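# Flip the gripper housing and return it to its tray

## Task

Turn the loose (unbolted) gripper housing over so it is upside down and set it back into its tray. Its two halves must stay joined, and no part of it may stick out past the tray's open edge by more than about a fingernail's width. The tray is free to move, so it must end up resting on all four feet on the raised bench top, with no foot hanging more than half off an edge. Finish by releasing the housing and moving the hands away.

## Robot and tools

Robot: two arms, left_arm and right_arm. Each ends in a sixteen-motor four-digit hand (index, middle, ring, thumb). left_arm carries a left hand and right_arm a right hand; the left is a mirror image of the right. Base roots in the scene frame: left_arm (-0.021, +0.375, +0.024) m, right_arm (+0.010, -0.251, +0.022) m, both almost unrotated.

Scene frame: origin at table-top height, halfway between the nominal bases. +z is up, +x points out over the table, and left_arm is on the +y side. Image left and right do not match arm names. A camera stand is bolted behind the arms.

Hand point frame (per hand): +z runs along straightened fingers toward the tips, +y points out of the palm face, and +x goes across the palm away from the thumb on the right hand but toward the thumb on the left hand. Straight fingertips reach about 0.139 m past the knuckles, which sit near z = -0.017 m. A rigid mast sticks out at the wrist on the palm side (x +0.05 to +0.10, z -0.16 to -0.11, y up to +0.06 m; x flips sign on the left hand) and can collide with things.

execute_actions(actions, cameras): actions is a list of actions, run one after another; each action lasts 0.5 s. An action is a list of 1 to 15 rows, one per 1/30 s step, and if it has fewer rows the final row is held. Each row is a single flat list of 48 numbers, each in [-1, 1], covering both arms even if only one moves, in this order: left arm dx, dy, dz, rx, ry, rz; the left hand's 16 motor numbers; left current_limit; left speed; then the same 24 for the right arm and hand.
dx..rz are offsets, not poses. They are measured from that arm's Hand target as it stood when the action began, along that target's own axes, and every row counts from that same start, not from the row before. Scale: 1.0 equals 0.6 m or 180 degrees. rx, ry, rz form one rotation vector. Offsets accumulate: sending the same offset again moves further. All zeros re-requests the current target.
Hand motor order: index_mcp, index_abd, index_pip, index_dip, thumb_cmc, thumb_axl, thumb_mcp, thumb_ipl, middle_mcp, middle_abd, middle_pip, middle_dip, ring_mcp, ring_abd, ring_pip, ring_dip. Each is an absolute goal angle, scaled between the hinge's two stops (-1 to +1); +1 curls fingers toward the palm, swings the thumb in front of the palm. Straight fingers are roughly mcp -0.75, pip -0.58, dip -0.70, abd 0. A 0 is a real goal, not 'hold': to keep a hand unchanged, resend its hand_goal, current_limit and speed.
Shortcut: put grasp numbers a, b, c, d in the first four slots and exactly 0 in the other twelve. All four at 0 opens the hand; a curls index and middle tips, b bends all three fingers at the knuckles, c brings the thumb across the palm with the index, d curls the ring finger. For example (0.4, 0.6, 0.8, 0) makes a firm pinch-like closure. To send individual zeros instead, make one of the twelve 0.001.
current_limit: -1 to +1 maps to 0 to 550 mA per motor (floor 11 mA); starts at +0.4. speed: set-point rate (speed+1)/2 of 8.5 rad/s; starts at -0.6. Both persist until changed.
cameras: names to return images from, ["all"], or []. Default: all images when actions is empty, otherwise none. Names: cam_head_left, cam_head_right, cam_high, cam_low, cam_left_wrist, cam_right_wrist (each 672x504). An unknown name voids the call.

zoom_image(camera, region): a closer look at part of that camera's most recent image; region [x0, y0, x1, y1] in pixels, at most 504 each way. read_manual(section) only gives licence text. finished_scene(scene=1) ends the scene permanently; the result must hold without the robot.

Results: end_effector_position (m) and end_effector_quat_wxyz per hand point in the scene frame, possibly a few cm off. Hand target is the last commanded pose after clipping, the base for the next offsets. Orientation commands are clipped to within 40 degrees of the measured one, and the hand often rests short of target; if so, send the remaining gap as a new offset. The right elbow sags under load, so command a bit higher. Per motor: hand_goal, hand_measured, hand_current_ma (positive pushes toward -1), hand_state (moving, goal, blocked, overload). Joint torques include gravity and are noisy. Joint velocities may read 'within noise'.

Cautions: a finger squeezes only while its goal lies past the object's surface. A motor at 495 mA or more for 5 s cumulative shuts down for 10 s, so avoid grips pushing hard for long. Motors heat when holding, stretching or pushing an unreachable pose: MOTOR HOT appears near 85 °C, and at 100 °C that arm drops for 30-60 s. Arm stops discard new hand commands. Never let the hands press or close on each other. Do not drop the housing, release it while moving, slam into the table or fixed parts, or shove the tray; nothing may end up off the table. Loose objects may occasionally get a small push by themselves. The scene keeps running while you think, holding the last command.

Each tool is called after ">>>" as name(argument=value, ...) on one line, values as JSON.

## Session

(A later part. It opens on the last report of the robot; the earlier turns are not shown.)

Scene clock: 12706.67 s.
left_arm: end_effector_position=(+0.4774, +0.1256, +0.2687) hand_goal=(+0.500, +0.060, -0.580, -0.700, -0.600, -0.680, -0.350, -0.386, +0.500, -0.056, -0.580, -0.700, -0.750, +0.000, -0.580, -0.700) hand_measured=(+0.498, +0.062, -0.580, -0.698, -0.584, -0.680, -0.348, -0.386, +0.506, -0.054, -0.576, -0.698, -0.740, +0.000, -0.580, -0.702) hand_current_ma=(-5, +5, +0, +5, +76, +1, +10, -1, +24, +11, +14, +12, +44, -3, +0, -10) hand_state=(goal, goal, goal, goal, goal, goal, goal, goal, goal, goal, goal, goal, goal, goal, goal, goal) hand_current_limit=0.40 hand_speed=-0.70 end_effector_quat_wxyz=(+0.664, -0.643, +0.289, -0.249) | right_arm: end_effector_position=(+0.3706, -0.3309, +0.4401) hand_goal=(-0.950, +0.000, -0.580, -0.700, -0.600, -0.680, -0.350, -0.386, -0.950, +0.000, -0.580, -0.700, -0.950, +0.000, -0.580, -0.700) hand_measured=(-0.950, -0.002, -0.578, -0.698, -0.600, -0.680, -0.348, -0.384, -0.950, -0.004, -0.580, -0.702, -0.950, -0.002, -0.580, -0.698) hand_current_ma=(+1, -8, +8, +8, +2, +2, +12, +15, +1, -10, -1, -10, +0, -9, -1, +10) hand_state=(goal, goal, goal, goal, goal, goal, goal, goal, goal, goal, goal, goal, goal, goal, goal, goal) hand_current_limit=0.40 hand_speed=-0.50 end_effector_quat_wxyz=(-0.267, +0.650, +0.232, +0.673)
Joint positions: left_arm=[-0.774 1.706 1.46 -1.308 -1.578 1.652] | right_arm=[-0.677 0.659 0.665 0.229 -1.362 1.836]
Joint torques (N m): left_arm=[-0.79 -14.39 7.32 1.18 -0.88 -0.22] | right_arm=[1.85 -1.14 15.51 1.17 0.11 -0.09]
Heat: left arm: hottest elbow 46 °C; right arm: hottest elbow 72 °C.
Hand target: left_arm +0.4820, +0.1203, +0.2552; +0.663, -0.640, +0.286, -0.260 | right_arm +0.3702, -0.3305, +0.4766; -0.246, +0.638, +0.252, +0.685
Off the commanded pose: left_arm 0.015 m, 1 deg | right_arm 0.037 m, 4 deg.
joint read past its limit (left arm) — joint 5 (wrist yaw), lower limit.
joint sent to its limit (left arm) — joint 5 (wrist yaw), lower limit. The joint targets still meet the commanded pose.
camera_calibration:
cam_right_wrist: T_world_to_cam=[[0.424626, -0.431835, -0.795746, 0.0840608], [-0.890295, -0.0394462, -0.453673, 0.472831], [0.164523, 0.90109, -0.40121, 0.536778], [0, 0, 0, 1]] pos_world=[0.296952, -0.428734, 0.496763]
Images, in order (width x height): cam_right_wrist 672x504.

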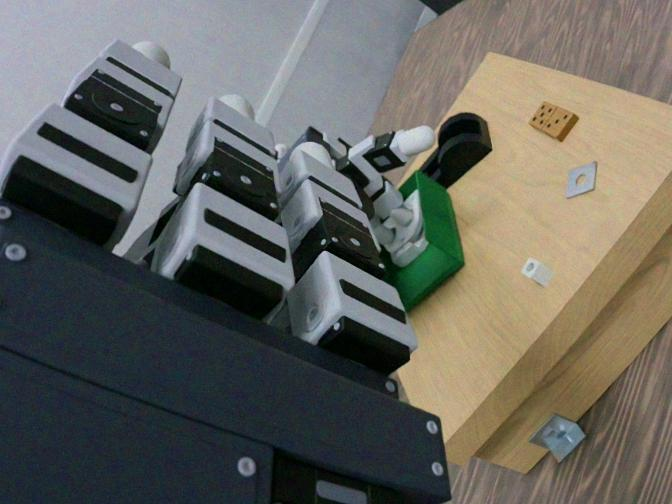

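>>> execute_actions(actions=[[[0,0.018,0,0,0,0,0.5,0.06,-0.58,-0.7,-0.6,-0.68,-0.35,-0.386,0.5,-0.055,-0.58,-0.7,-0.75,0.001,-0.58,-0.7,0.4,-0.7,0,0,0,0,0,0,-0.95,0.001,-0.58,-0.7,-0.6,-0.68,-0.35,-0.386,-0.95,0.001,-0.58,-0.7,-0.95,0.001,-0.58,-0.7,0.4,-0.5]]], cameras=["cam_right_wrist"])

>>> zoom_image(camera="cam_right_wrist", region=[366, 170, 446, 255])

Scene clock: 12713.97 s.
left_arm: end_effector_position=(+0.4776, +0.1258, +0.2668) hand_goal=(+0.500, +0.060, -0.580, -0.700, -0.600, -0.680, -0.350, -0.386, +0.500, -0.056, -0.580, -0.700, -0.750, +0.000, -0.580, -0.700) hand_measured=(+0.498, +0.066, -0.580, -0.698, -0.584, -0.680, -0.348, -0.386, +0.508, -0.044, -0.576, -0.698, -0.740, +0.000, -0.580, -0.702) hand_current_ma=(-5, +26, +0, +5, +76, +1, +10, -1, +35, +45, +14, +12, +44, -3, +0, -10) hand_state=(goal, goal, goal, goal, goal, goal, goal, goal, goal, goal, goal, goal, goal, goal, goal, goal) hand_current_limit=0.40 hand_speed=-0.70 end_effector_quat_wxyz=(+0.665, -0.642, +0.286, -0.251) | right_arm: end_effector_position=(+0.3706, -0.3309, +0.4401) hand_goal=(-0.950, +0.000, -0.580, -0.700, -0.600, -0.680, -0.350, -0.386, -0.950, +0.000, -0.580, -0.700, -0.950, +0.000, -0.580, -0.700) hand_measured=(-0.950, -0.002, -0.578, -0.698, -0.600, -0.680, -0.348, -0.384, -0.950, -0.004, -0.580, -0.702, -0.950, -0.002, -0.580, -0.698) hand_current_ma=(+1, -8, +8, +8, +2, +2, +12, +15, +1, -10, -1, -10, +0, -9, -1, +10) hand_state=(goal, goal, goal, goal, goal, goal, goal, goal, goal, goal, goal, goal, goal, goal, goal, goal) hand_current_limit=0.40 hand_speed=-0.50 end_effector_quat_wxyz=(-0.267, +0.650, +0.232, +0.673)
Joint positions: left_arm=[-0.774 1.706 1.453 -1.298 -1.581 1.649] | right_arm=[-0.677 0.659 0.665 0.229 -1.362 1.836]
Joint torques (N m): left_arm=[-1.08 -13.8 6.43 1.48 -0.84 -0.29] | right_arm=[0.97 -1.67 15.51 1.22 0.16 -0.11]
Heat: left arm: hottest elbow 46 °C; right arm: hottest elbow 73 °C.
Hand target: left_arm +0.4817, +0.1208, +0.2443; +0.664, -0.640, +0.286, -0.260 | right_arm +0.3702, -0.3305, +0.4766; -0.246, +0.638, +0.252, +0.685
Off the commanded pose: left_arm 0.023 m, 1 deg | right_arm 0.037 m, 4 deg.
joint read past its limit (left arm) — joint 5 (wrist yaw), lower limit.
joint sent to its limit (left arm) — joint 5 (wrist yaw), lower limit. The joint targets still meet the commanded pose.
camera_calibration:
cam_right_wrist: T_world_to_cam=[[0.424626, -0.431835, -0.795746, 0.0840608], [-0.890295, -0.0394462, -0.453673, 0.472831], [0.164523, 0.90109, -0.40121, 0.536778], [0, 0, 0, 1]] pos_world=[0.296952, -0.428734, 0.496763]
Images, in order (width x height): cam_right_wrist 672x504.

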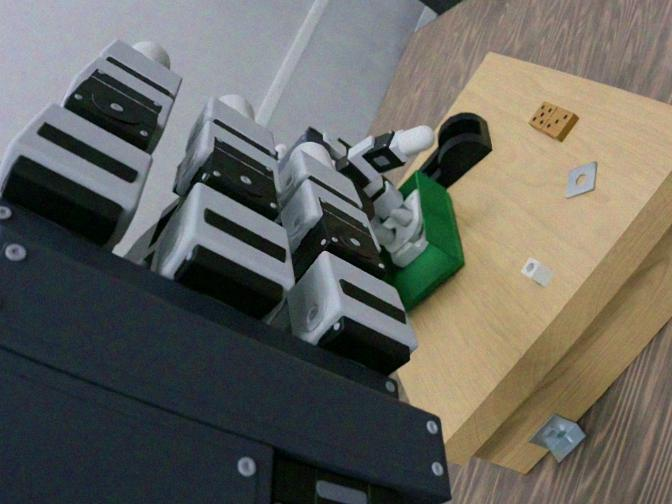

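Scaled by 5.929 from the camera's 672x504 image, which has a finer 960x720 frame.

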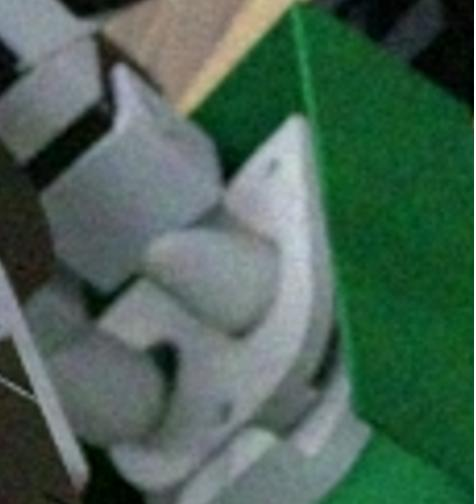

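>>> execute_actions(actions=[[[0,0.003,0,0,0,0,0.5,0.08,-0.58,-0.7,-0.6,-0.68,-0.35,-0.386,0.5,-0.015,-0.58,-0.7,-0.75,0.001,-0.58,-0.7,0.4,-0.7,0,0,0,0,0,0,-0.95,0.001,-0.58,-0.7,-0.6,-0.68,-0.35,-0.386,-0.95,0.001,-0.58,-0.7,-0.95,0.001,-0.58,-0.7,0.4,-0.5]]], cameras=["cam_right_wrist"])

>>> zoom_image(camera="cam_right_wrist", region=[366, 170, 446, 255])

Scene clock: 12725.00 s.
left_arm: end_effector_position=(+0.4785, +0.1249, +0.2670) hand_goal=(+0.500, +0.080, -0.580, -0.700, -0.600, -0.680, -0.350, -0.386, +0.500, -0.016, -0.580, -0.700, -0.750, +0.000, -0.580, -0.700) hand_measured=(+0.498, +0.088, -0.580, -0.698, -0.584, -0.680, -0.348, -0.386, +0.508, -0.020, -0.576, -0.698, -0.740, +0.000, -0.580, -0.702) hand_current_ma=(-5, +36, +0, +5, +76, +1, +10, -1, +36, -16, +14, +12, +44, -3, +0, -10) hand_state=(goal, goal, goal, goal, goal, goal, goal, goal, goal, goal, goal, goal, goal, goal, goal, goal) hand_current_limit=0.40 hand_speed=-0.70 end_effector_quat_wxyz=(+0.663, -0.644, +0.283, -0.255) | right_arm: end_effector_position=(+0.3706, -0.3309, +0.4401) hand_goal=(-0.950, +0.000, -0.580, -0.700, -0.600, -0.680, -0.350, -0.386, -0.950, +0.000, -0.580, -0.700, -0.950, +0.000, -0.580, -0.700) hand_measured=(-0.950, -0.002, -0.578, -0.698, -0.600, -0.680, -0.348, -0.384, -0.950, -0.004, -0.580, -0.702, -0.950, -0.002, -0.580, -0.698) hand_current_ma=(+1, -8, +8, +8, +2, +2, +12, +15, +1, -10, -1, -10, +0, -9, -1, +10) hand_state=(goal, goal, goal, goal, goal, goal, goal, goal, goal, goal, goal, goal, goal, goal, goal, goal) hand_current_limit=0.40 hand_speed=-0.50 end_effector_quat_wxyz=(-0.267, +0.650, +0.232, +0.673)
Joint positions: left_arm=[-0.774 1.706 1.453 -1.294 -1.581 1.642] | right_arm=[-0.677 0.659 0.665 0.229 -1.362 1.836]
Joint torques (N m): left_arm=[-1.08 -13.63 6.3 1.31 -0.84 -0.24] | right_arm=[0.67 -1.32 15.51 1.2 0.11 -0.09]
Heat: left arm: hottest elbow 46 °C; right arm: hottest elbow 73 °C.
Hand target: left_arm +0.4817, +0.1209, +0.2425; +0.664, -0.640, +0.286, -0.260 | right_arm +0.3702, -0.3305, +0.4766; -0.246, +0.638, +0.252, +0.685
Off the commanded pose: left_arm 0.025 m, 1 deg | right_arm 0.037 m, 4 deg.
joint read past its limit (left arm) — joint 5 (wrist yaw), lower limit.
joint sent to its limit (left arm) — joint 5 (wrist yaw), lower limit. The joint targets still meet the commanded pose.
camera_calibration:
cam_right_wrist: T_world_to_cam=[[0.424626, -0.431835, -0.795746, 0.0840608], [-0.890295, -0.0394462, -0.453673, 0.472831], [0.164523, 0.90109, -0.40121, 0.536778], [0, 0, 0, 1]] pos_world=[0.296952, -0.428734, 0.496763]
Images, in order (width x height): cam_right_wrist 672x504.

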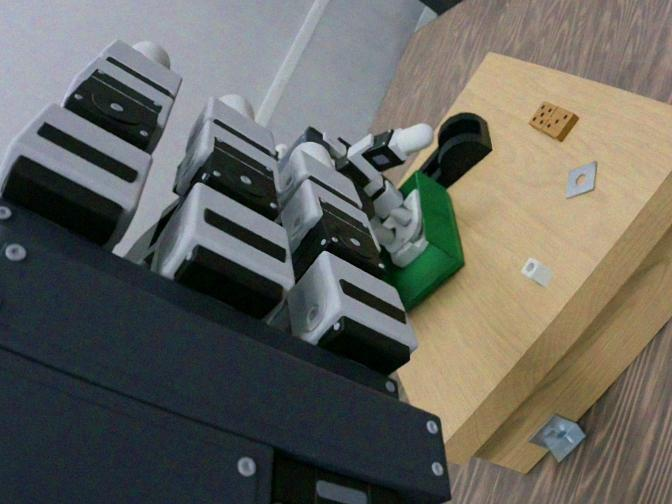

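Scaled by 5.929 from the camera's 672x504 image, which has a finer 960x720 frame.

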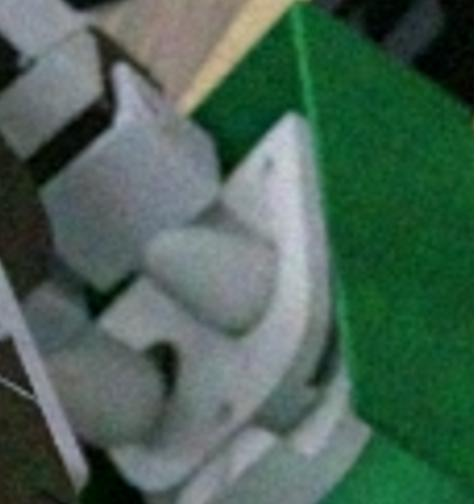

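>>> execute_actions(actions=[[[0,-0.05,0,0,0,0,0.5,0.07,-0.58,-0.7,-0.6,-0.68,-0.35,-0.386,0.48,-0.045,-0.58,-0.7,-0.75,0.001,-0.58,-0.7,0.4,-0.7,0,0,0,0,0,0,-0.95,0.001,-0.58,-0.7,-0.6,-0.68,-0.35,-0.386,-0.95,0.001,-0.58,-0.7,-0.95,0.001,-0.58,-0.7,0.4,-0.5]],[[0,0.03,0,0,0,0,0.5,0.07,-0.58,-0.7,-0.6,-0.68,-0.35,-0.386,0.48,-0.045,-0.58,-0.7,-0.75,0.001,-0.58,-0.7,0.4,-0.7,0,0,0,0,0,0,-0.95,0.001,-0.58,-0.7,-0.6,-0.68,-0.35,-0.386,-0.95,0.001,-0.58,-0.7,-0.95,0.001,-0.58,-0.7,0.4,-0.5]],[[0,0.02,0,0,0,0,0.5,0.07,-0.58,-0.7,-0.6,-0.68,-0.35,-0.386,0.48,-0.045,-0.58,-0.7,-0.75,0.001,-0.58,-0.7,0.4,-0.7,0,0,0,0,0,0,-0.95,0.001,-0.58,-0.7,-0.6,-0.68,-0.35,-0.386,-0.95,0.001,-0.58,-0.7,-0.95,0.001,-0.58,-0.7,0.4,-0.5]]], cameras=["cam_right_wrist"])

>>> zoom_image(camera="cam_right_wrist", region=[366, 170, 446, 255])

Scene clock: 12752.37 s.
left_arm: end_effector_position=(+0.4781, +0.1252, +0.2668) hand_goal=(+0.500, +0.070, -0.580, -0.700, -0.600, -0.680, -0.350, -0.386, +0.480, -0.046, -0.580, -0.700, -0.750, +0.000, -0.580, -0.700) hand_measured=(+0.498, +0.082, -0.580, -0.698, -0.584, -0.680, -0.348, -0.386, +0.506, -0.030, -0.576, -0.698, -0.740, +0.000, -0.580, -0.702) hand_current_ma=(-5, +45, +0, +5, +76, +1, +10, -1, +132, +65, +21, +12, +44, -3, +0, -10) hand_state=(goal, goal, goal, goal, goal, goal, goal, goal, blocked, goal, goal, goal, goal, goal, goal, goal) hand_current_limit=0.40 hand_speed=-0.70 end_effector_quat_wxyz=(+0.664, -0.644, +0.284, -0.254) | right_arm: end_effector_position=(+0.3706, -0.3309, +0.4401) hand_goal=(-0.950, +0.000, -0.580, -0.700, -0.600, -0.680, -0.350, -0.386, -0.950, +0.000, -0.580, -0.700, -0.950, +0.000, -0.580, -0.700) hand_measured=(-0.950, -0.002, -0.578, -0.698, -0.600, -0.680, -0.348, -0.384, -0.950, -0.004, -0.580, -0.702, -0.950, -0.002, -0.580, -0.698) hand_current_ma=(+1, -8, +8, +8, +2, +2, +12, +15, +1, -10, -1, -10, +0, -9, -1, +10) hand_state=(goal, goal, goal, goal, goal, goal, goal, goal, goal, goal, goal, goal, goal, goal, goal, goal) hand_current_limit=0.40 hand_speed=-0.50 end_effector_quat_wxyz=(-0.267, +0.650, +0.232, +0.673)
Joint positions: left_arm=[-0.774 1.705 1.453 -1.294 -1.581 1.645] | right_arm=[-0.677 0.659 0.665 0.229 -1.362 1.836]
Joint torques (N m): left_arm=[-0.56 -13.39 6.26 1.47 -0.85 -0.28] | right_arm=[0.62 -1.38 15.66 1.26 0.01 -0.07]
Heat: left arm: hottest elbow 44 °C; right arm: hottest elbow 75 °C.
Hand target: left_arm +0.4817, +0.1209, +0.2427; +0.663, -0.641, +0.286, -0.261 | right_arm +0.3702, -0.3305, +0.4766; -0.246, +0.638, +0.252, +0.685
Off the commanded pose: left_arm 0.025 m, 1 deg | right_arm 0.037 m, 4 deg.
joint read past its limit (left arm) — joint 5 (wrist yaw), lower limit.
joint sent to its limit (left arm) — joint 5 (wrist yaw), lower limit. The joint targets still meet the commanded pose.
camera_calibration:
cam_right_wrist: T_world_to_cam=[[0.424626, -0.431835, -0.795746, 0.0840608], [-0.890295, -0.0394462, -0.453673, 0.472831], [0.164523, 0.90109, -0.40121, 0.536778], [0, 0, 0, 1]] pos_world=[0.296952, -0.428734, 0.496763]
Images, in order (width x height): cam_right_wrist 672x504.

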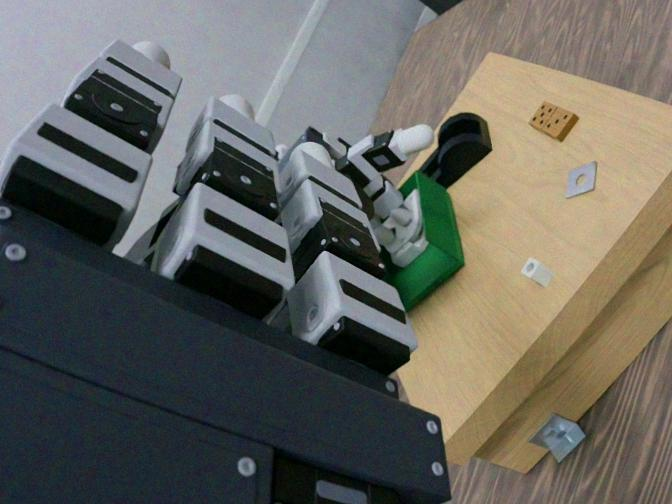

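Scaled by 5.929 from the camera's 672x504 image, which has a finer 960x720 frame.

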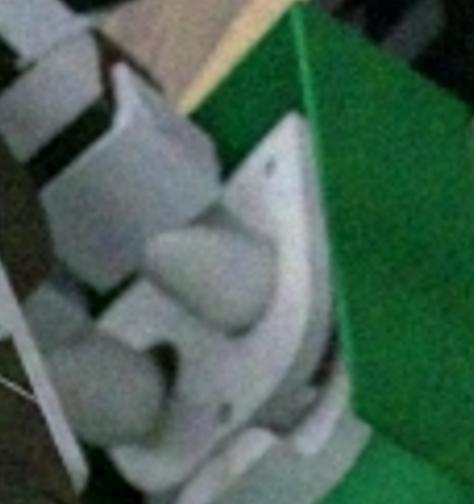

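>>> execute_actions(actions=[[[0,-0.06,0,0,0,0,0.5,0.07,-0.58,-0.7,-0.6,-0.68,-0.35,-0.386,0.49,-0.045,-0.58,-0.7,-0.75,0.001,-0.58,-0.7,0.4,-0.7,0,0,0,0,0,0,-0.95,0.001,-0.58,-0.7,-0.6,-0.68,-0.35,-0.386,-0.95,0.001,-0.58,-0.7,-0.95,0.001,-0.58,-0.7,0.4,-0.5]]], cameras=["cam_right_wrist"])

>>> zoom_image(camera="cam_right_wrist", region=[366, 170, 446, 255])

Scene clock: 12761.53 s.
left_arm: end_effector_position=(+0.4775, +0.1257, +0.2678) hand_goal=(+0.500, +0.070, -0.580, -0.700, -0.600, -0.680, -0.350, -0.386, +0.490, -0.046, -0.580, -0.700, -0.750, +0.000, -0.580, -0.700) hand_measured=(+0.498, +0.072, -0.580, -0.698, -0.584, -0.680, -0.348, -0.386, +0.506, -0.042, -0.576, -0.698, -0.740, +0.000, -0.580, -0.702) hand_current_ma=(-5, +11, +0, +5, +76, +1, +10, -1, +80, +18, +21, +12, +44, -3, +0, -10) hand_state=(goal, goal, goal, goal, goal, goal, goal, goal, goal, goal, goal, goal, goal, goal, goal, goal) hand_current_limit=0.40 hand_speed=-0.70 end_effector_quat_wxyz=(+0.664, -0.643, +0.287, -0.251) | right_arm: end_effector_position=(+0.3706, -0.3309, +0.4401) hand_goal=(-0.950, +0.000, -0.580, -0.700, -0.600, -0.680, -0.350, -0.386, -0.950, +0.000, -0.580, -0.700, -0.950, +0.000, -0.580, -0.700) hand_measured=(-0.950, -0.002, -0.578, -0.698, -0.600, -0.680, -0.348, -0.384, -0.950, -0.004, -0.580, -0.702, -0.950, -0.002, -0.580, -0.698) hand_current_ma=(+1, -8, +8, +8, +2, +2, +12, +15, +1, -10, -1, -10, +0, -9, -1, +10) hand_state=(goal, goal, goal, goal, goal, goal, goal, goal, goal, goal, goal, goal, goal, goal, goal, goal) hand_current_limit=0.40 hand_speed=-0.50 end_effector_quat_wxyz=(-0.267, +0.650, +0.232, +0.673)
Joint positions: left_arm=[-0.774 1.704 1.455 -1.298 -1.58 1.652] | right_arm=[-0.677 0.659 0.665 0.229 -1.362 1.836]
Joint torques (N m): left_arm=[-1.08 -15.44 10.55 0.17 -0.85 0.16] | right_arm=[1.2 -1.55 15.34 1.4 0.08 -0.13]
Heat: left arm: hottest elbow 43 °C; right arm: hottest elbow 75 °C.
Hand target: left_arm +0.4824, +0.1194, +0.2785; +0.663, -0.640, +0.286, -0.260 | right_arm +0.3702, -0.3305, +0.4766; -0.246, +0.638, +0.252, +0.685
Off the commanded pose: left_arm 0.014 m, 1 deg | right_arm 0.037 m, 4 deg.
joint read past its limit (left arm) — joint 5 (wrist yaw), lower limit.
joint sent to its limit (left arm) — joint 5 (wrist yaw), lower limit. The joint targets still meet the commanded pose.
camera_calibration:
cam_right_wrist: T_world_to_cam=[[0.424626, -0.431835, -0.795746, 0.0840608], [-0.890295, -0.0394462, -0.453673, 0.472831], [0.164523, 0.90109, -0.40121, 0.536778], [0, 0, 0, 1]] pos_world=[0.296952, -0.428734, 0.496763]
Images, in order (width x height): cam_right_wrist 672x504.

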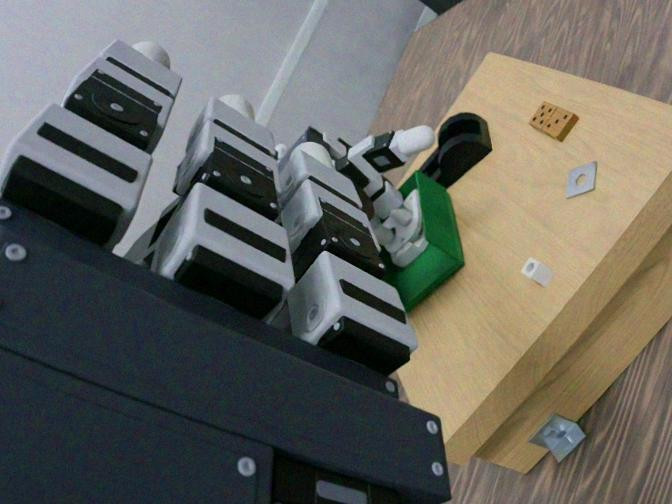

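Scaled by 5.929 from the camera's 672x504 image, which has a finer 960x720 frame.

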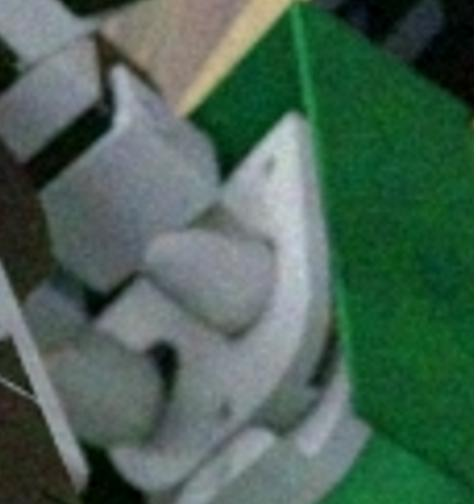

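>>> execute_actions(actions=[[[0,-0.02,0.012,0,0,0,0.5,0.07,-0.58,-0.7,-0.6,-0.68,-0.35,-0.386,0.5,-0.045,-0.58,-0.7,-0.75,0.001,-0.58,-0.7,0.4,-0.7,0,0,0,0,0,0,-0.95,0.001,-0.58,-0.7,-0.6,-0.68,-0.35,-0.386,-0.95,0.001,-0.58,-0.7,-0.95,0.001,-0.58,-0.7,0.4,-0.5]]], cameras=["cam_right_wrist"])

>>> zoom_image(camera="cam_right_wrist", region=[366, 170, 446, 255])

Scene clock: 12785.67 s.
left_arm: end_effector_position=(+0.4784, +0.1276, +0.2735) hand_goal=(+0.500, +0.070, -0.580, -0.700, -0.600, -0.680, -0.350, -0.386, +0.500, -0.046, -0.580, -0.700, -0.750, +0.000, -0.580, -0.700) hand_measured=(+0.498, +0.072, -0.580, -0.698, -0.584, -0.680, -0.348, -0.386, +0.504, -0.044, -0.576, -0.698, -0.740, +0.000, -0.580, -0.702) hand_current_ma=(-6, +10, +0, +5, +76, +1, +10, -1, +23, +8, +14, +11, +44, -3, +0, -10) hand_state=(goal, goal, goal, goal, goal, goal, goal, goal, goal, goal, goal, goal, goal, goal, goal, goal) hand_current_limit=0.40 hand_speed=-0.70 end_effector_quat_wxyz=(+0.667, -0.641, +0.291, -0.245) | right_arm: end_effector_position=(+0.3706, -0.3309, +0.4401) hand_goal=(-0.950, +0.000, -0.580, -0.700, -0.600, -0.680, -0.350, -0.386, -0.950, +0.000, -0.580, -0.700, -0.950, +0.000, -0.580, -0.700) hand_measured=(-0.950, -0.002, -0.578, -0.698, -0.600, -0.680, -0.348, -0.384, -0.950, -0.004, -0.580, -0.702, -0.950, -0.002, -0.580, -0.698) hand_current_ma=(+1, -8, +8, +8, +2, +2, +12, +15, +1, -10, -1, -10, +0, -9, -1, +10) hand_state=(goal, goal, goal, goal, goal, goal, goal, goal, goal, goal, goal, goal, goal, goal, goal, goal) hand_current_limit=0.40 hand_speed=-0.50 end_effector_quat_wxyz=(-0.267, +0.650, +0.232, +0.673)
Joint positions: left_arm=[-0.77 1.704 1.471 -1.315 -1.58 1.667] | right_arm=[-0.677 0.659 0.665 0.229 -1.362 1.836]
Joint torques (N m): left_arm=[-0.15 -16.32 11.58 0.12 -0.85 0.1] | right_arm=[1.61 -1.55 15.51 1.2 0.11 -0.09]
Heat: left arm: hottest elbow 47 °C; right arm: hottest elbow 76 °C.
Hand target: left_arm +0.4878, +0.1238, +0.2907; +0.663, -0.640, +0.286, -0.261 | right_arm +0.3702, -0.3305, +0.4766; -0.246, +0.638, +0.252, +0.685
Off the commanded pose: left_arm 0.020 m, 2 deg | right_arm 0.037 m, 4 deg.
joint read past its limit (left arm) — joint 5 (wrist yaw), lower limit.
joint sent to its limit (left arm) — joint 5 (wrist yaw), lower limit. The joint targets still meet the commanded pose.
camera_calibration:
cam_right_wrist: T_world_to_cam=[[0.424626, -0.431835, -0.795746, 0.0840608], [-0.890295, -0.0394462, -0.453673, 0.472831], [0.164523, 0.90109, -0.40121, 0.536778], [0, 0, 0, 1]] pos_world=[0.296952, -0.428734, 0.496763]
Images, in order (width x height): cam_right_wrist 672x504.

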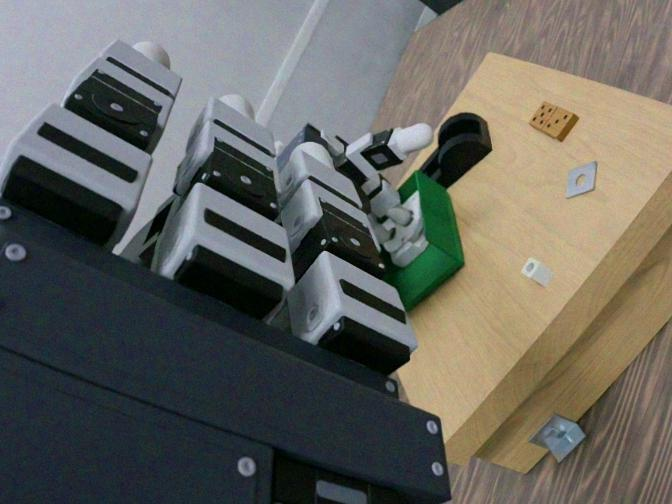

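Scaled by 5.929 from the camera's 672x504 image, which has a finer 960x720 frame.

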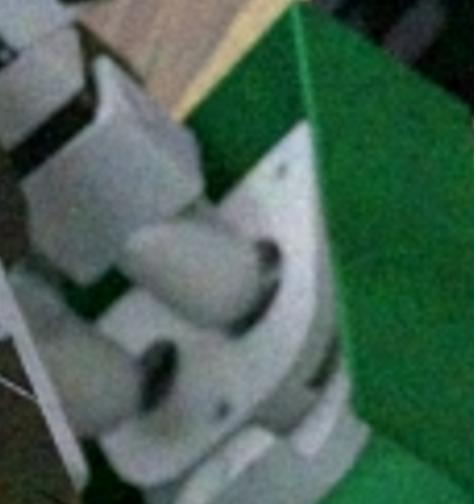

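>>> execute_actions(actions=[[[0,0,0.0173,0,0,0,0.5,0.12,-0.58,-0.7,-0.6,-0.68,-0.35,-0.386,0.5,-0.06,-0.58,-0.7,-0.75,0.001,-0.58,-0.7,0.4,-0.7,0,0,0,0,0,0,-0.95,0.001,-0.58,-0.7,-0.6,-0.68,-0.35,-0.386,-0.95,0.001,-0.58,-0.7,-0.95,0.001,-0.58,-0.7,0.4,-0.5]]], cameras=["cam_right_wrist"])

>>> zoom_image(camera="cam_right_wrist", region=[366, 170, 446, 255])

Scene clock: 12810.13 s.
left_arm: end_effector_position=(+0.4855, +0.1365, +0.2785) hand_goal=(+0.500, +0.120, -0.580, -0.700, -0.600, -0.680, -0.350, -0.386, +0.500, -0.060, -0.580, -0.700, -0.750, +0.000, -0.580, -0.700) hand_measured=(+0.498, +0.114, -0.580, -0.698, -0.584, -0.680, -0.348, -0.386, +0.504, -0.056, -0.576, -0.698, -0.740, +0.000, -0.580, -0.702) hand_current_ma=(-5, -22, +0, +5, +76, +1, +10, -1, +20, +12, +14, +11, +44, -3, +0, -10) hand_state=(goal, goal, goal, goal, goal, goal, goal, goal, goal, goal, goal, goal, goal, goal, goal, goal) hand_current_limit=0.40 hand_speed=-0.70 end_effector_quat_wxyz=(+0.668, -0.646, +0.281, -0.241) | right_arm: end_effector_position=(+0.3706, -0.3309, +0.4401) hand_goal=(-0.950, +0.000, -0.580, -0.700, -0.600, -0.680, -0.350, -0.386, -0.950, +0.000, -0.580, -0.700, -0.950, +0.000, -0.580, -0.700) hand_measured=(-0.950, -0.002, -0.578, -0.698, -0.600, -0.680, -0.348, -0.384, -0.950, -0.004, -0.580, -0.702, -0.950, -0.002, -0.580, -0.698) hand_current_ma=(+1, -8, +8, +8, +2, +2, +12, +15, +1, -10, -1, -10, +0, -9, -1, +10) hand_state=(goal, goal, goal, goal, goal, goal, goal, goal, goal, goal, goal, goal, goal, goal, goal, goal) hand_current_limit=0.40 hand_speed=-0.50 end_effector_quat_wxyz=(-0.267, +0.650, +0.232, +0.673)
Joint positions: left_arm=[-0.749 1.704 1.484 -1.318 -1.58 1.667] | right_arm=[-0.677 0.659 0.665 0.229 -1.362 1.836]
Joint torques (N m): left_arm=[-0.26 -14.92 11.54 0.13 -0.85 0.1] | right_arm=[0.67 -1.44 15.65 1.22 0.1 -0.07]
Heat: left arm: hottest elbow 49 °C; right arm: hottest elbow 77 °C.
Hand target: left_arm +0.4952, +0.1311, +0.2909; +0.663, -0.641, +0.286, -0.261 | right_arm +0.3702, -0.3305, +0.4766; -0.246, +0.638, +0.252, +0.685
Off the commanded pose: left_arm 0.017 m, 2 deg | right_arm 0.037 m, 4 deg.
joint read past its limit (left arm) — joint 5 (wrist yaw), lower limit.
joint sent to its limit (left arm) — joint 5 (wrist yaw), lower limit. The joint targets are off in orientation, not in position.
camera_calibration:
cam_right_wrist: T_world_to_cam=[[0.424626, -0.431835, -0.795746, 0.0840608], [-0.890295, -0.0394462, -0.453673, 0.472831], [0.164523, 0.90109, -0.40121, 0.536778], [0, 0, 0, 1]] pos_world=[0.296952, -0.428734, 0.496763]
Images, in order (width x height): cam_right_wrist 672x504.

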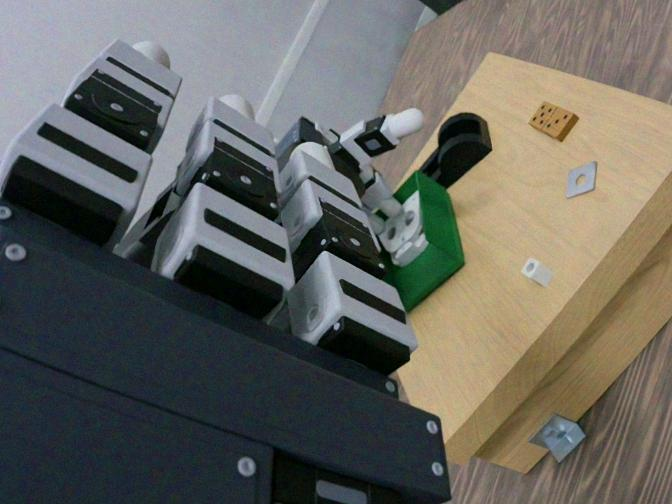

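Scaled by 5.929 from the camera's 672x504 image, which has a finer 960x720 frame.

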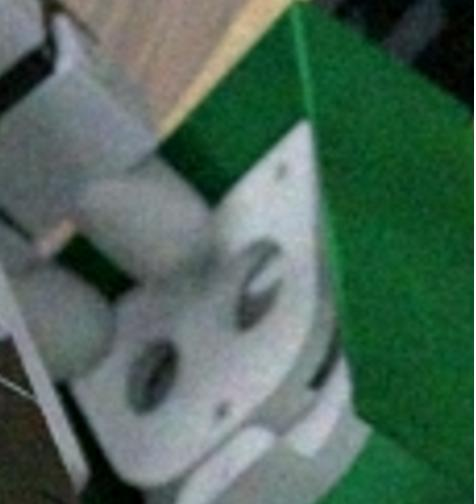

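>>> execute_actions(actions=[[[0,0.02,-0.028,0,0,0,0.5,0.06,-0.58,-0.7,-0.6,-0.68,-0.35,-0.386,0.5,-0.11,-0.58,-0.7,-0.75,0.001,-0.58,-0.7,0.4,-0.7,0,0,0,0,0,0,-0.95,0.001,-0.58,-0.7,-0.6,-0.68,-0.35,-0.386,-0.95,0.001,-0.58,-0.7,-0.95,0.001,-0.58,-0.7,0.4,-0.5]],[[0,0.02,0,0,0,0,0.5,0.06,-0.58,-0.7,-0.6,-0.68,-0.35,-0.386,0.5,-0.11,-0.58,-0.7,-0.75,0.001,-0.58,-0.7,0.4,-0.7,0,0,0,0,0,0,-0.95,0.001,-0.58,-0.7,-0.6,-0.68,-0.35,-0.386,-0.95,0.001,-0.58,-0.7,-0.95,0.001,-0.58,-0.7,0.4,-0.5]]], cameras=["cam_right_wrist"])

>>> zoom_image(camera="cam_right_wrist", region=[366, 170, 446, 255])

Scene clock: 12859.50 s.
left_arm: end_effector_position=(+0.4794, +0.1258, +0.2761) hand_goal=(+0.500, +0.060, -0.580, -0.700, -0.600, -0.680, -0.350, -0.386, +0.500, -0.110, -0.580, -0.700, -0.750, +0.000, -0.580, -0.700) hand_measured=(+0.498, +0.062, -0.580, -0.698, -0.584, -0.680, -0.348, -0.386, +0.504, -0.106, -0.576, -0.698, -0.740, +0.000, -0.580, -0.702) hand_current_ma=(-5, +10, +0, +5, +76, +1, +10, -1, +19, +13, +14, +11, +44, -3, +0, -10) hand_state=(goal, goal, goal, goal, goal, goal, goal, goal, goal, goal, goal, goal, goal, goal, goal, goal) hand_current_limit=0.40 hand_speed=-0.70 end_effector_quat_wxyz=(+0.665, -0.643, +0.287, -0.249) | right_arm: end_effector_position=(+0.3706, -0.3309, +0.4401) hand_goal=(-0.950, +0.000, -0.580, -0.700, -0.600, -0.680, -0.350, -0.386, -0.950, +0.000, -0.580, -0.700, -0.950, +0.000, -0.580, -0.700) hand_measured=(-0.950, -0.002, -0.578, -0.698, -0.600, -0.680, -0.348, -0.384, -0.950, -0.004, -0.580, -0.702, -0.950, -0.002, -0.580, -0.698) hand_current_ma=(+1, -8, +8, +8, +2, +2, +12, +15, +1, -10, -1, -10, +0, -9, -1, +10) hand_state=(goal, goal, goal, goal, goal, goal, goal, goal, goal, goal, goal, goal, goal, goal, goal, goal) hand_current_limit=0.40 hand_speed=-0.50 end_effector_quat_wxyz=(-0.267, +0.650, +0.232, +0.673)
Joint positions: left_arm=[-0.771 1.704 1.477 -1.318 -1.58 1.659] | right_arm=[-0.677 0.659 0.665 0.229 -1.362 1.836]
Joint torques (N m): left_arm=[-1.03 -14.92 7.65 1.06 -0.84 -0.16] | right_arm=[0.38 -0.97 15.47 1.05 0.08 -0.11]
Heat: left arm: hottest elbow 51 °C; right arm: hottest elbow 78 °C.
Hand target: left_arm +0.4827, +0.1204, +0.2666; +0.663, -0.640, +0.286, -0.261 | right_arm +0.3702, -0.3305, +0.4766; -0.246, +0.638, +0.252, +0.685
Off the commanded pose: left_arm 0.011 m, 1 deg | right_arm 0.037 m, 4 deg.
joint read past its limit (left arm) — joint 5 (wrist yaw), lower limit.
joint sent to its limit (left arm) — joint 5 (wrist yaw), lower limit. The joint targets still meet the commanded pose.
camera_calibration:
cam_right_wrist: T_world_to_cam=[[0.424626, -0.431835, -0.795746, 0.0840608], [-0.890295, -0.0394462, -0.453673, 0.472831], [0.164523, 0.90109, -0.40121, 0.536778], [0, 0, 0, 1]] pos_world=[0.296952, -0.428734, 0.496763]
Images, in order (width x height): cam_right_wrist 672x504.

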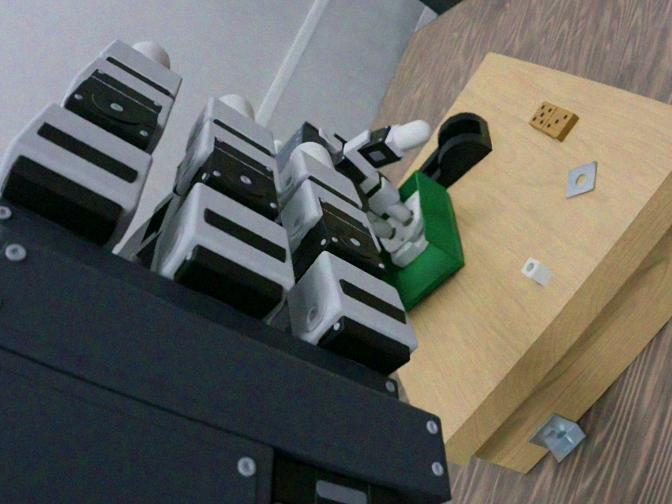

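Scaled by 5.929 from the camera's 672x504 image, which has a finer 960x720 frame.

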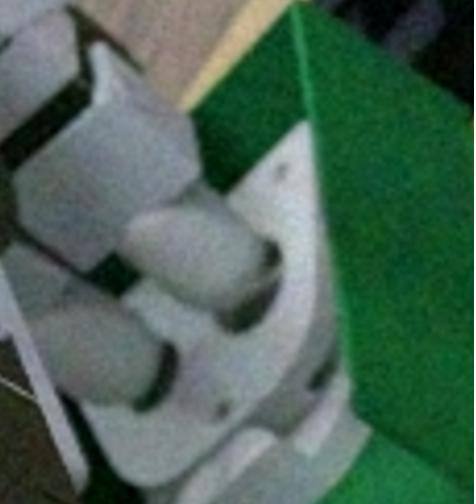

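>>> execute_actions(actions=[[[0,0.012,0.014,0,0,0,0.5,0.06,-0.58,-0.7,-0.6,-0.68,-0.35,-0.386,0.5,-0.1,-0.58,-0.7,-0.75,0.001,-0.58,-0.7,0.4,-0.7,0,0,0,0,0,0,-0.95,0.001,-0.58,-0.7,-0.6,-0.68,-0.35,-0.386,-0.95,0.001,-0.58,-0.7,-0.95,0.001,-0.58,-0.7,0.4,-0.5]]], cameras=["cam_right_wrist"])

>>> zoom_image(camera="cam_right_wrist", region=[366, 170, 446, 255])

Scene clock: 12867.17 s.
left_arm: end_effector_position=(+0.4822, +0.1273, +0.2744) hand_goal=(+0.500, +0.060, -0.580, -0.700, -0.600, -0.680, -0.350, -0.386, +0.500, -0.100, -0.580, -0.700, -0.750, +0.000, -0.580, -0.700) hand_measured=(+0.498, +0.062, -0.580, -0.698, -0.584, -0.680, -0.348, -0.386, +0.504, -0.102, -0.576, -0.698, -0.740, +0.000, -0.580, -0.702) hand_current_ma=(-5, +10, +0, +5, +76, +1, +10, -1, +19, -11, +14, +11, +44, -3, +0, -10) hand_state=(goal, goal, goal, goal, goal, goal, goal, goal, goal, goal, goal, goal, goal, goal, goal, goal) hand_current_limit=0.40 hand_speed=-0.70 end_effector_quat_wxyz=(+0.664, -0.645, +0.281, -0.251) | right_arm: end_effector_position=(+0.3706, -0.3309, +0.4401) hand_goal=(-0.950, +0.000, -0.580, -0.700, -0.600, -0.680, -0.350, -0.386, -0.950, +0.000, -0.580, -0.700, -0.950, +0.000, -0.580, -0.700) hand_measured=(-0.950, -0.002, -0.578, -0.698, -0.600, -0.680, -0.348, -0.384, -0.950, -0.004, -0.580, -0.702, -0.950, -0.002, -0.580, -0.698) hand_current_ma=(+1, -8, +8, +8, +2, +2, +12, +15, +1, -10, -1, -10, +0, -9, -1, +10) hand_state=(goal, goal, goal, goal, goal, goal, goal, goal, goal, goal, goal, goal, goal, goal, goal, goal) hand_current_limit=0.40 hand_speed=-0.50 end_effector_quat_wxyz=(-0.267, +0.650, +0.232, +0.673)
Joint positions: left_arm=[-0.766 1.708 1.477 -1.318 -1.58 1.642] | right_arm=[-0.677 0.659 0.665 0.229 -1.362 1.836]
Joint torques (N m): left_arm=[0.15 -14.1 7.54 0.98 -0.85 -0.19] | right_arm=[0.97 -1.32 15.51 1.24 0.11 -0.11]
Heat: left arm: hottest elbow 50 °C; right arm: hottest elbow 78 °C.
Hand target: left_arm +0.4886, +0.1266, +0.2594; +0.664, -0.640, +0.286, -0.260 | right_arm +0.3702, -0.3305, +0.4766; -0.246, +0.638, +0.252, +0.685
Off the commanded pose: left_arm 0.016 m, 1 deg | right_arm 0.037 m, 4 deg.
joint read past its limit (left arm) — joint 5 (wrist yaw), lower limit.
joint sent to its limit (left arm) — joint 5 (wrist yaw), lower limit. The joint targets still meet the commanded pose.
camera_calibration:
cam_right_wrist: T_world_to_cam=[[0.424626, -0.431835, -0.795746, 0.0840608], [-0.890295, -0.0394462, -0.453673, 0.472831], [0.164523, 0.90109, -0.40121, 0.536778], [0, 0, 0, 1]] pos_world=[0.296952, -0.428734, 0.496763]
Images, in order (width x height): cam_right_wrist 672x504.

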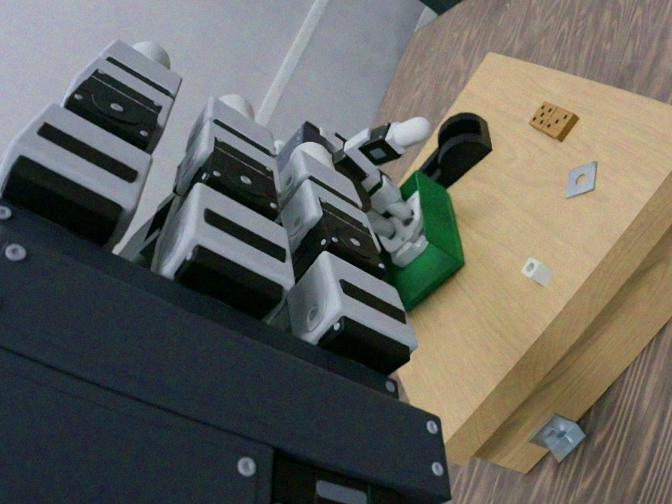

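Scaled by 5.929 from the camera's 672x504 image, which has a finer 960x720 frame.

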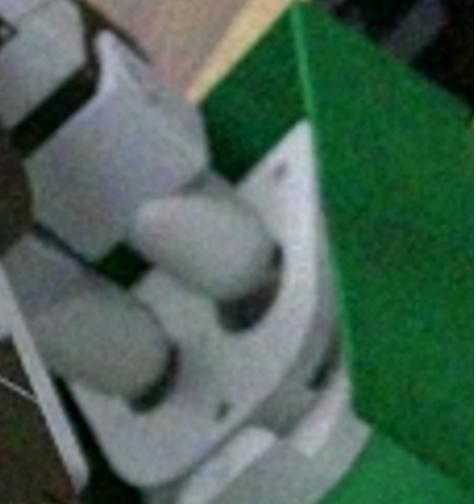

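>>> execute_actions(actions=[[[0,0.018,0,0,0,0,0.5,0.065,-0.58,-0.7,-0.6,-0.68,-0.35,-0.386,0.5,-0.08,-0.58,-0.7,-0.75,0.001,-0.58,-0.7,0.4,-0.7,0,0,0,0,0,0,-0.95,0.001,-0.58,-0.7,-0.6,-0.68,-0.35,-0.386,-0.95,0.001,-0.58,-0.7,-0.95,0.001,-0.58,-0.7,0.4,-0.5]]], cameras=["cam_right_wrist"])

>>> zoom_image(camera="cam_right_wrist", region=[366, 170, 446, 255])

Scene clock: 12876.40 s.
left_arm: end_effector_position=(+0.4809, +0.1289, +0.2671) hand_goal=(+0.500, +0.064, -0.580, -0.700, -0.600, -0.680, -0.350, -0.386, +0.500, -0.080, -0.580, -0.700, -0.750, +0.000, -0.580, -0.700) hand_measured=(+0.500, +0.064, -0.580, -0.698, -0.584, -0.680, -0.348, -0.386, +0.504, -0.078, -0.576, -0.698, -0.740, +0.000, -0.580, -0.702) hand_current_ma=(-2, +0, +0, +5, +76, +1, +10, -1, +19, +4, +14, +11, +46, -3, +1, -10) hand_state=(goal, goal, goal, goal, goal, goal, goal, goal, goal, goal, goal, goal, goal, goal, goal, goal) hand_current_limit=0.40 hand_speed=-0.70 end_effector_quat_wxyz=(+0.665, -0.645, +0.283, -0.250) | right_arm: end_effector_position=(+0.3706, -0.3309, +0.4401) hand_goal=(-0.950, +0.000, -0.580, -0.700, -0.600, -0.680, -0.350, -0.386, -0.950, +0.000, -0.580, -0.700, -0.950, +0.000, -0.580, -0.700) hand_measured=(-0.950, -0.002, -0.578, -0.698, -0.600, -0.680, -0.348, -0.384, -0.950, -0.004, -0.580, -0.702, -0.950, -0.002, -0.580, -0.698) hand_current_ma=(+1, -8, +8, +8, +2, +2, +12, +15, +1, -10, -1, -10, +0, -9, -1, +10) hand_state=(goal, goal, goal, goal, goal, goal, goal, goal, goal, goal, goal, goal, goal, goal, goal, goal) hand_current_limit=0.40 hand_speed=-0.50 end_effector_quat_wxyz=(-0.267, +0.650, +0.232, +0.673)
Joint positions: left_arm=[-0.765 1.712 1.463 -1.318 -1.58 1.629] | right_arm=[-0.677 0.659 0.665 0.229 -1.362 1.836]
Joint torques (N m): left_arm=[-0.26 -13.86 7.38 1.21 -0.82 -0.24] | right_arm=[1.03 -1.32 15.47 1.4 0.16 -0.07]
Heat: left arm: hottest elbow 48 °C; right arm: hottest elbow 79 °C.
Hand target: left_arm +0.4884, +0.1271, +0.2486; +0.664, -0.640, +0.286, -0.260 | right_arm +0.3702, -0.3305, +0.4766; -0.246, +0.638, +0.252, +0.685
Off the commanded pose: left_arm 0.020 m, 1 deg | right_arm 0.037 m, 4 deg.
joint read past its limit (left arm) — joint 5 (wrist yaw), lower limit.
joint sent to its limit (left arm) — joint 5 (wrist yaw), lower limit. The joint targets still meet the commanded pose.
camera_calibration:
cam_right_wrist: T_world_to_cam=[[0.424626, -0.431835, -0.795746, 0.0840608], [-0.890295, -0.0394462, -0.453673, 0.472831], [0.164523, 0.90109, -0.40121, 0.536778], [0, 0, 0, 1]] pos_world=[0.296952, -0.428734, 0.496763]
Images, in order (width x height): cam_right_wrist 672x504.

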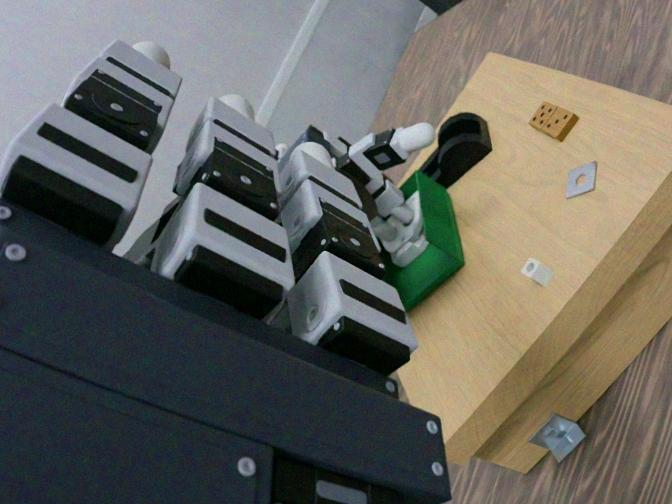

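Scaled by 5.929 from the camera's 672x504 image, which has a finer 960x720 frame.

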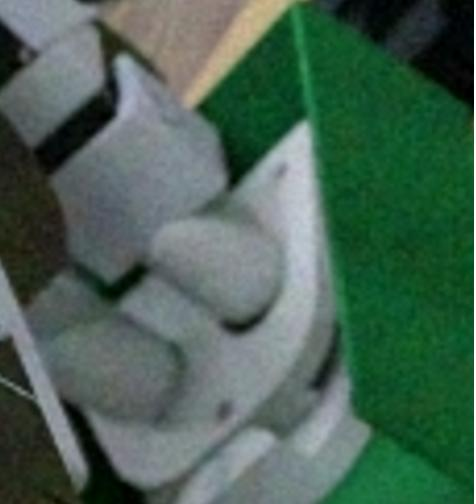

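>>> execute_actions(actions=[[[0,0.012,0,0,0,0,0.5,0.065,-0.58,-0.7,-0.6,-0.68,-0.35,-0.386,0.5,-0.08,-0.58,-0.7,-0.75,0.001,-0.58,-0.7,0.4,-0.7,0,0,0,0,0,0,-0.95,0.001,-0.58,-0.7,-0.6,-0.68,-0.35,-0.386,-0.95,0.001,-0.58,-0.7,-0.95,0.001,-0.58,-0.7,0.4,-0.5]]], cameras=["cam_right_wrist"])

>>> zoom_image(camera="cam_right_wrist", region=[366, 170, 446, 255])

Scene clock: 12883.50 s.
left_arm: end_effector_position=(+0.4811, +0.1288, +0.2668) hand_goal=(+0.500, +0.064, -0.580, -0.700, -0.600, -0.680, -0.350, -0.386, +0.500, -0.080, -0.580, -0.700, -0.750, +0.000, -0.580, -0.700) hand_measured=(+0.500, +0.066, -0.580, -0.698, -0.584, -0.680, -0.348, -0.386, +0.504, -0.076, -0.576, -0.698, -0.740, +0.000, -0.580, -0.702) hand_current_ma=(-1, +10, +0, +5, +76, +1, +10, -1, +19, +16, +14, +11, +46, -3, +1, -10) hand_state=(goal, goal, goal, goal, goal, goal, goal, goal, goal, goal, goal, goal, goal, goal, goal, goal) hand_current_limit=0.40 hand_speed=-0.70 end_effector_quat_wxyz=(+0.665, -0.645, +0.281, -0.252) | right_arm: end_effector_position=(+0.3706, -0.3309, +0.4401) hand_goal=(-0.950, +0.000, -0.580, -0.700, -0.600, -0.680, -0.350, -0.386, -0.950, +0.000, -0.580, -0.700, -0.950, +0.000, -0.580, -0.700) hand_measured=(-0.950, -0.002, -0.578, -0.698, -0.600, -0.680, -0.348, -0.384, -0.950, -0.004, -0.580, -0.702, -0.950, -0.002, -0.580, -0.698) hand_current_ma=(+1, -8, +8, +8, +2, +2, +12, +15, +1, -10, -1, -10, +0, -9, -1, +10) hand_state=(goal, goal, goal, goal, goal, goal, goal, goal, goal, goal, goal, goal, goal, goal, goal, goal) hand_current_limit=0.40 hand_speed=-0.50 end_effector_quat_wxyz=(-0.267, +0.650, +0.232, +0.673)
Joint positions: left_arm=[-0.765 1.712 1.461 -1.317 -1.581 1.622] | right_arm=[-0.677 0.659 0.665 0.229 -1.362 1.836]
Joint torques (N m): left_arm=[-0.09 -13.04 6.68 1.37 -0.83 -0.28] | right_arm=[1.14 -1.96 15.45 1.36 0.11 -0.06]
Heat: left arm: hottest elbow 47 °C; right arm: hottest elbow 79 °C.
Hand target: left_arm +0.4882, +0.1273, +0.2415; +0.663, -0.640, +0.286, -0.260 | right_arm +0.3702, -0.3305, +0.4766; -0.246, +0.638, +0.252, +0.685
Off the commanded pose: left_arm 0.026 m, 1 deg | right_arm 0.037 m, 4 deg.
joint read past its limit (left arm) — joint 5 (wrist yaw), lower limit.
joint sent to its limit (left arm) — joint 5 (wrist yaw), lower limit. The joint targets still meet the commanded pose.
camera_calibration:
cam_right_wrist: T_world_to_cam=[[0.424626, -0.431835, -0.795746, 0.0840608], [-0.890295, -0.0394462, -0.453673, 0.472831], [0.164523, 0.90109, -0.40121, 0.536778], [0, 0, 0, 1]] pos_world=[0.296952, -0.428734, 0.496763]
Images, in order (width x height): cam_right_wrist 672x504.

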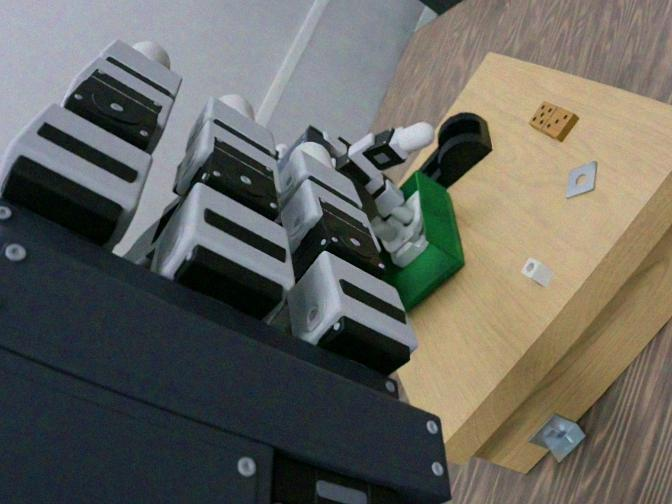

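Scaled by 5.929 from the camera's 672x504 image, which has a finer 960x720 frame.

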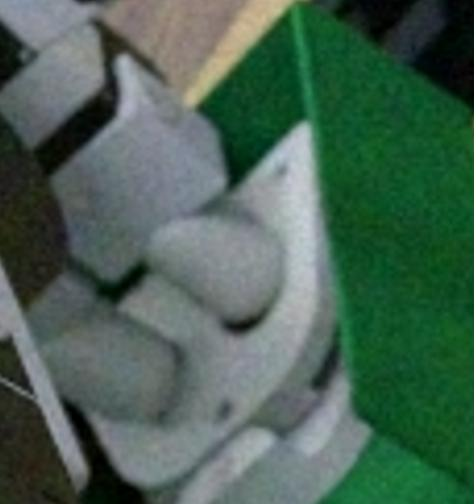

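>>> execute_actions(actions=[[[0,-0.02,0,0,0,0,0.5,0.095,-0.58,-0.7,-0.6,-0.68,-0.35,-0.386,0.475,-0.045,-0.58,-0.7,-0.75,0.001,-0.58,-0.7,0.4,-0.7,0,0,0,0,0,0,-0.95,0.001,-0.58,-0.7,-0.6,-0.68,-0.35,-0.386,-0.95,0.001,-0.58,-0.7,-0.95,0.001,-0.58,-0.7,0.4,-0.5]],[[0,0.02,0,0,0,0,0.5,0.095,-0.58,-0.7,-0.6,-0.68,-0.35,-0.386,0.475,-0.045,-0.58,-0.7,-0.75,0.001,-0.58,-0.7,0.4,-0.7,0,0,0,0,0,0,-0.95,0.001,-0.58,-0.7,-0.6,-0.68,-0.35,-0.386,-0.95,0.001,-0.58,-0.7,-0.95,0.001,-0.58,-0.7,0.4,-0.5]]], cameras=["cam_right_wrist"])

>>> zoom_image(camera="cam_right_wrist", region=[366, 170, 446, 255])

Scene clock: 12906.70 s.
left_arm: end_effector_position=(+0.4816, +0.1281, +0.2657) hand_goal=(+0.500, +0.094, -0.580, -0.700, -0.600, -0.680, -0.350, -0.386, +0.474, -0.046, -0.580, -0.700, -0.750, +0.000, -0.580, -0.700) hand_measured=(+0.500, +0.098, -0.580, -0.698, -0.584, -0.680, -0.348, -0.386, +0.484, -0.050, -0.578, -0.698, -0.740, +0.000, -0.580, -0.702) hand_current_ma=(+0, +17, +0, +5, +76, +1, +10, -1, +49, -19, +13, +11, +46, -3, +1, -10) hand_state=(goal, goal, goal, goal, goal, goal, goal, goal, goal, goal, goal, goal, goal, goal, goal, goal) hand_current_limit=0.40 hand_speed=-0.70 end_effector_quat_wxyz=(+0.663, -0.647, +0.278, -0.254) | right_arm: end_effector_position=(+0.3706, -0.3309, +0.4401) hand_goal=(-0.950, +0.000, -0.580, -0.700, -0.600, -0.680, -0.350, -0.386, -0.950, +0.000, -0.580, -0.700, -0.950, +0.000, -0.580, -0.700) hand_measured=(-0.950, -0.002, -0.578, -0.698, -0.600, -0.680, -0.348, -0.384, -0.950, -0.004, -0.580, -0.702, -0.950, -0.002, -0.580, -0.698) hand_current_ma=(+1, -8, +8, +8, +2, +2, +12, +15, +1, -10, -1, -10, +0, -9, -1, +10) hand_state=(goal, goal, goal, goal, goal, goal, goal, goal, goal, goal, goal, goal, goal, goal, goal, goal) hand_current_limit=0.40 hand_speed=-0.50 end_effector_quat_wxyz=(-0.267, +0.650, +0.232, +0.673)
Joint positions: left_arm=[-0.765 1.713 1.46 -1.317 -1.58 1.612] | right_arm=[-0.677 0.659 0.665 0.229 -1.362 1.836]
Joint torques (N m): left_arm=[-0.32 -12.98 6.86 1.13 -0.82 -0.22] | right_arm=[0.73 -1.73 15.54 1.28 0.12 -0.06]
Heat: left arm: hottest elbow 45 °C; right arm: hottest elbow 80 °C.
Hand target: left_arm +0.4882, +0.1273, +0.2416; +0.663, -0.640, +0.286, -0.261 | right_arm +0.3702, -0.3305, +0.4766; -0.246, +0.638, +0.252, +0.685
Off the commanded pose: left_arm 0.025 m, 1 deg | right_arm 0.037 m, 4 deg.
joint read past its limit (left arm) — joint 5 (wrist yaw), lower limit.
joint sent to its limit (left arm) — joint 5 (wrist yaw), lower limit. The joint targets still meet the commanded pose.
camera_calibration:
cam_right_wrist: T_world_to_cam=[[0.424626, -0.431835, -0.795746, 0.0840608], [-0.890295, -0.0394462, -0.453673, 0.472831], [0.164523, 0.90109, -0.40121, 0.536778], [0, 0, 0, 1]] pos_world=[0.296952, -0.428734, 0.496763]
Images, in order (width x height): cam_right_wrist 672x504.

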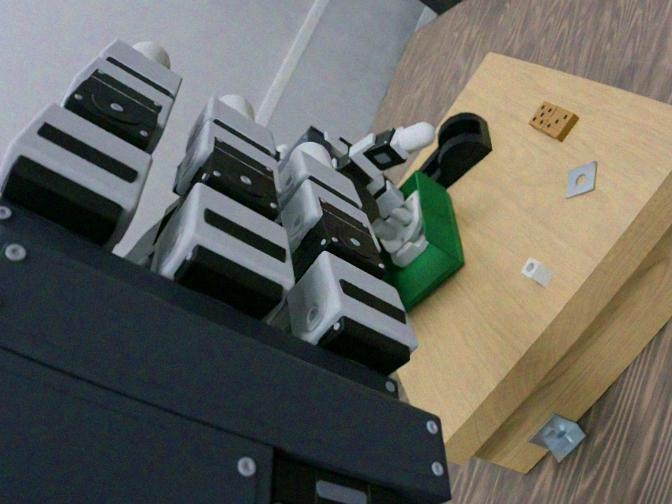

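Scaled by 5.929 from the camera's 672x504 image, which has a finer 960x720 frame.

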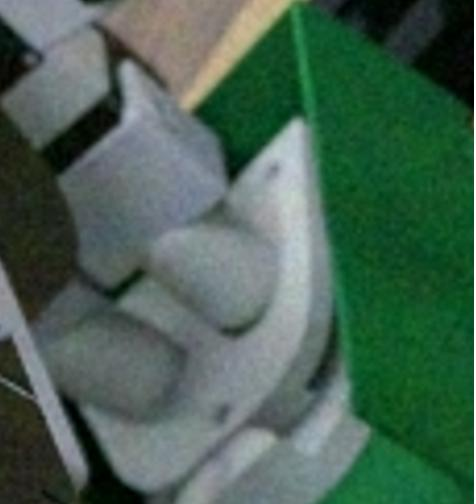

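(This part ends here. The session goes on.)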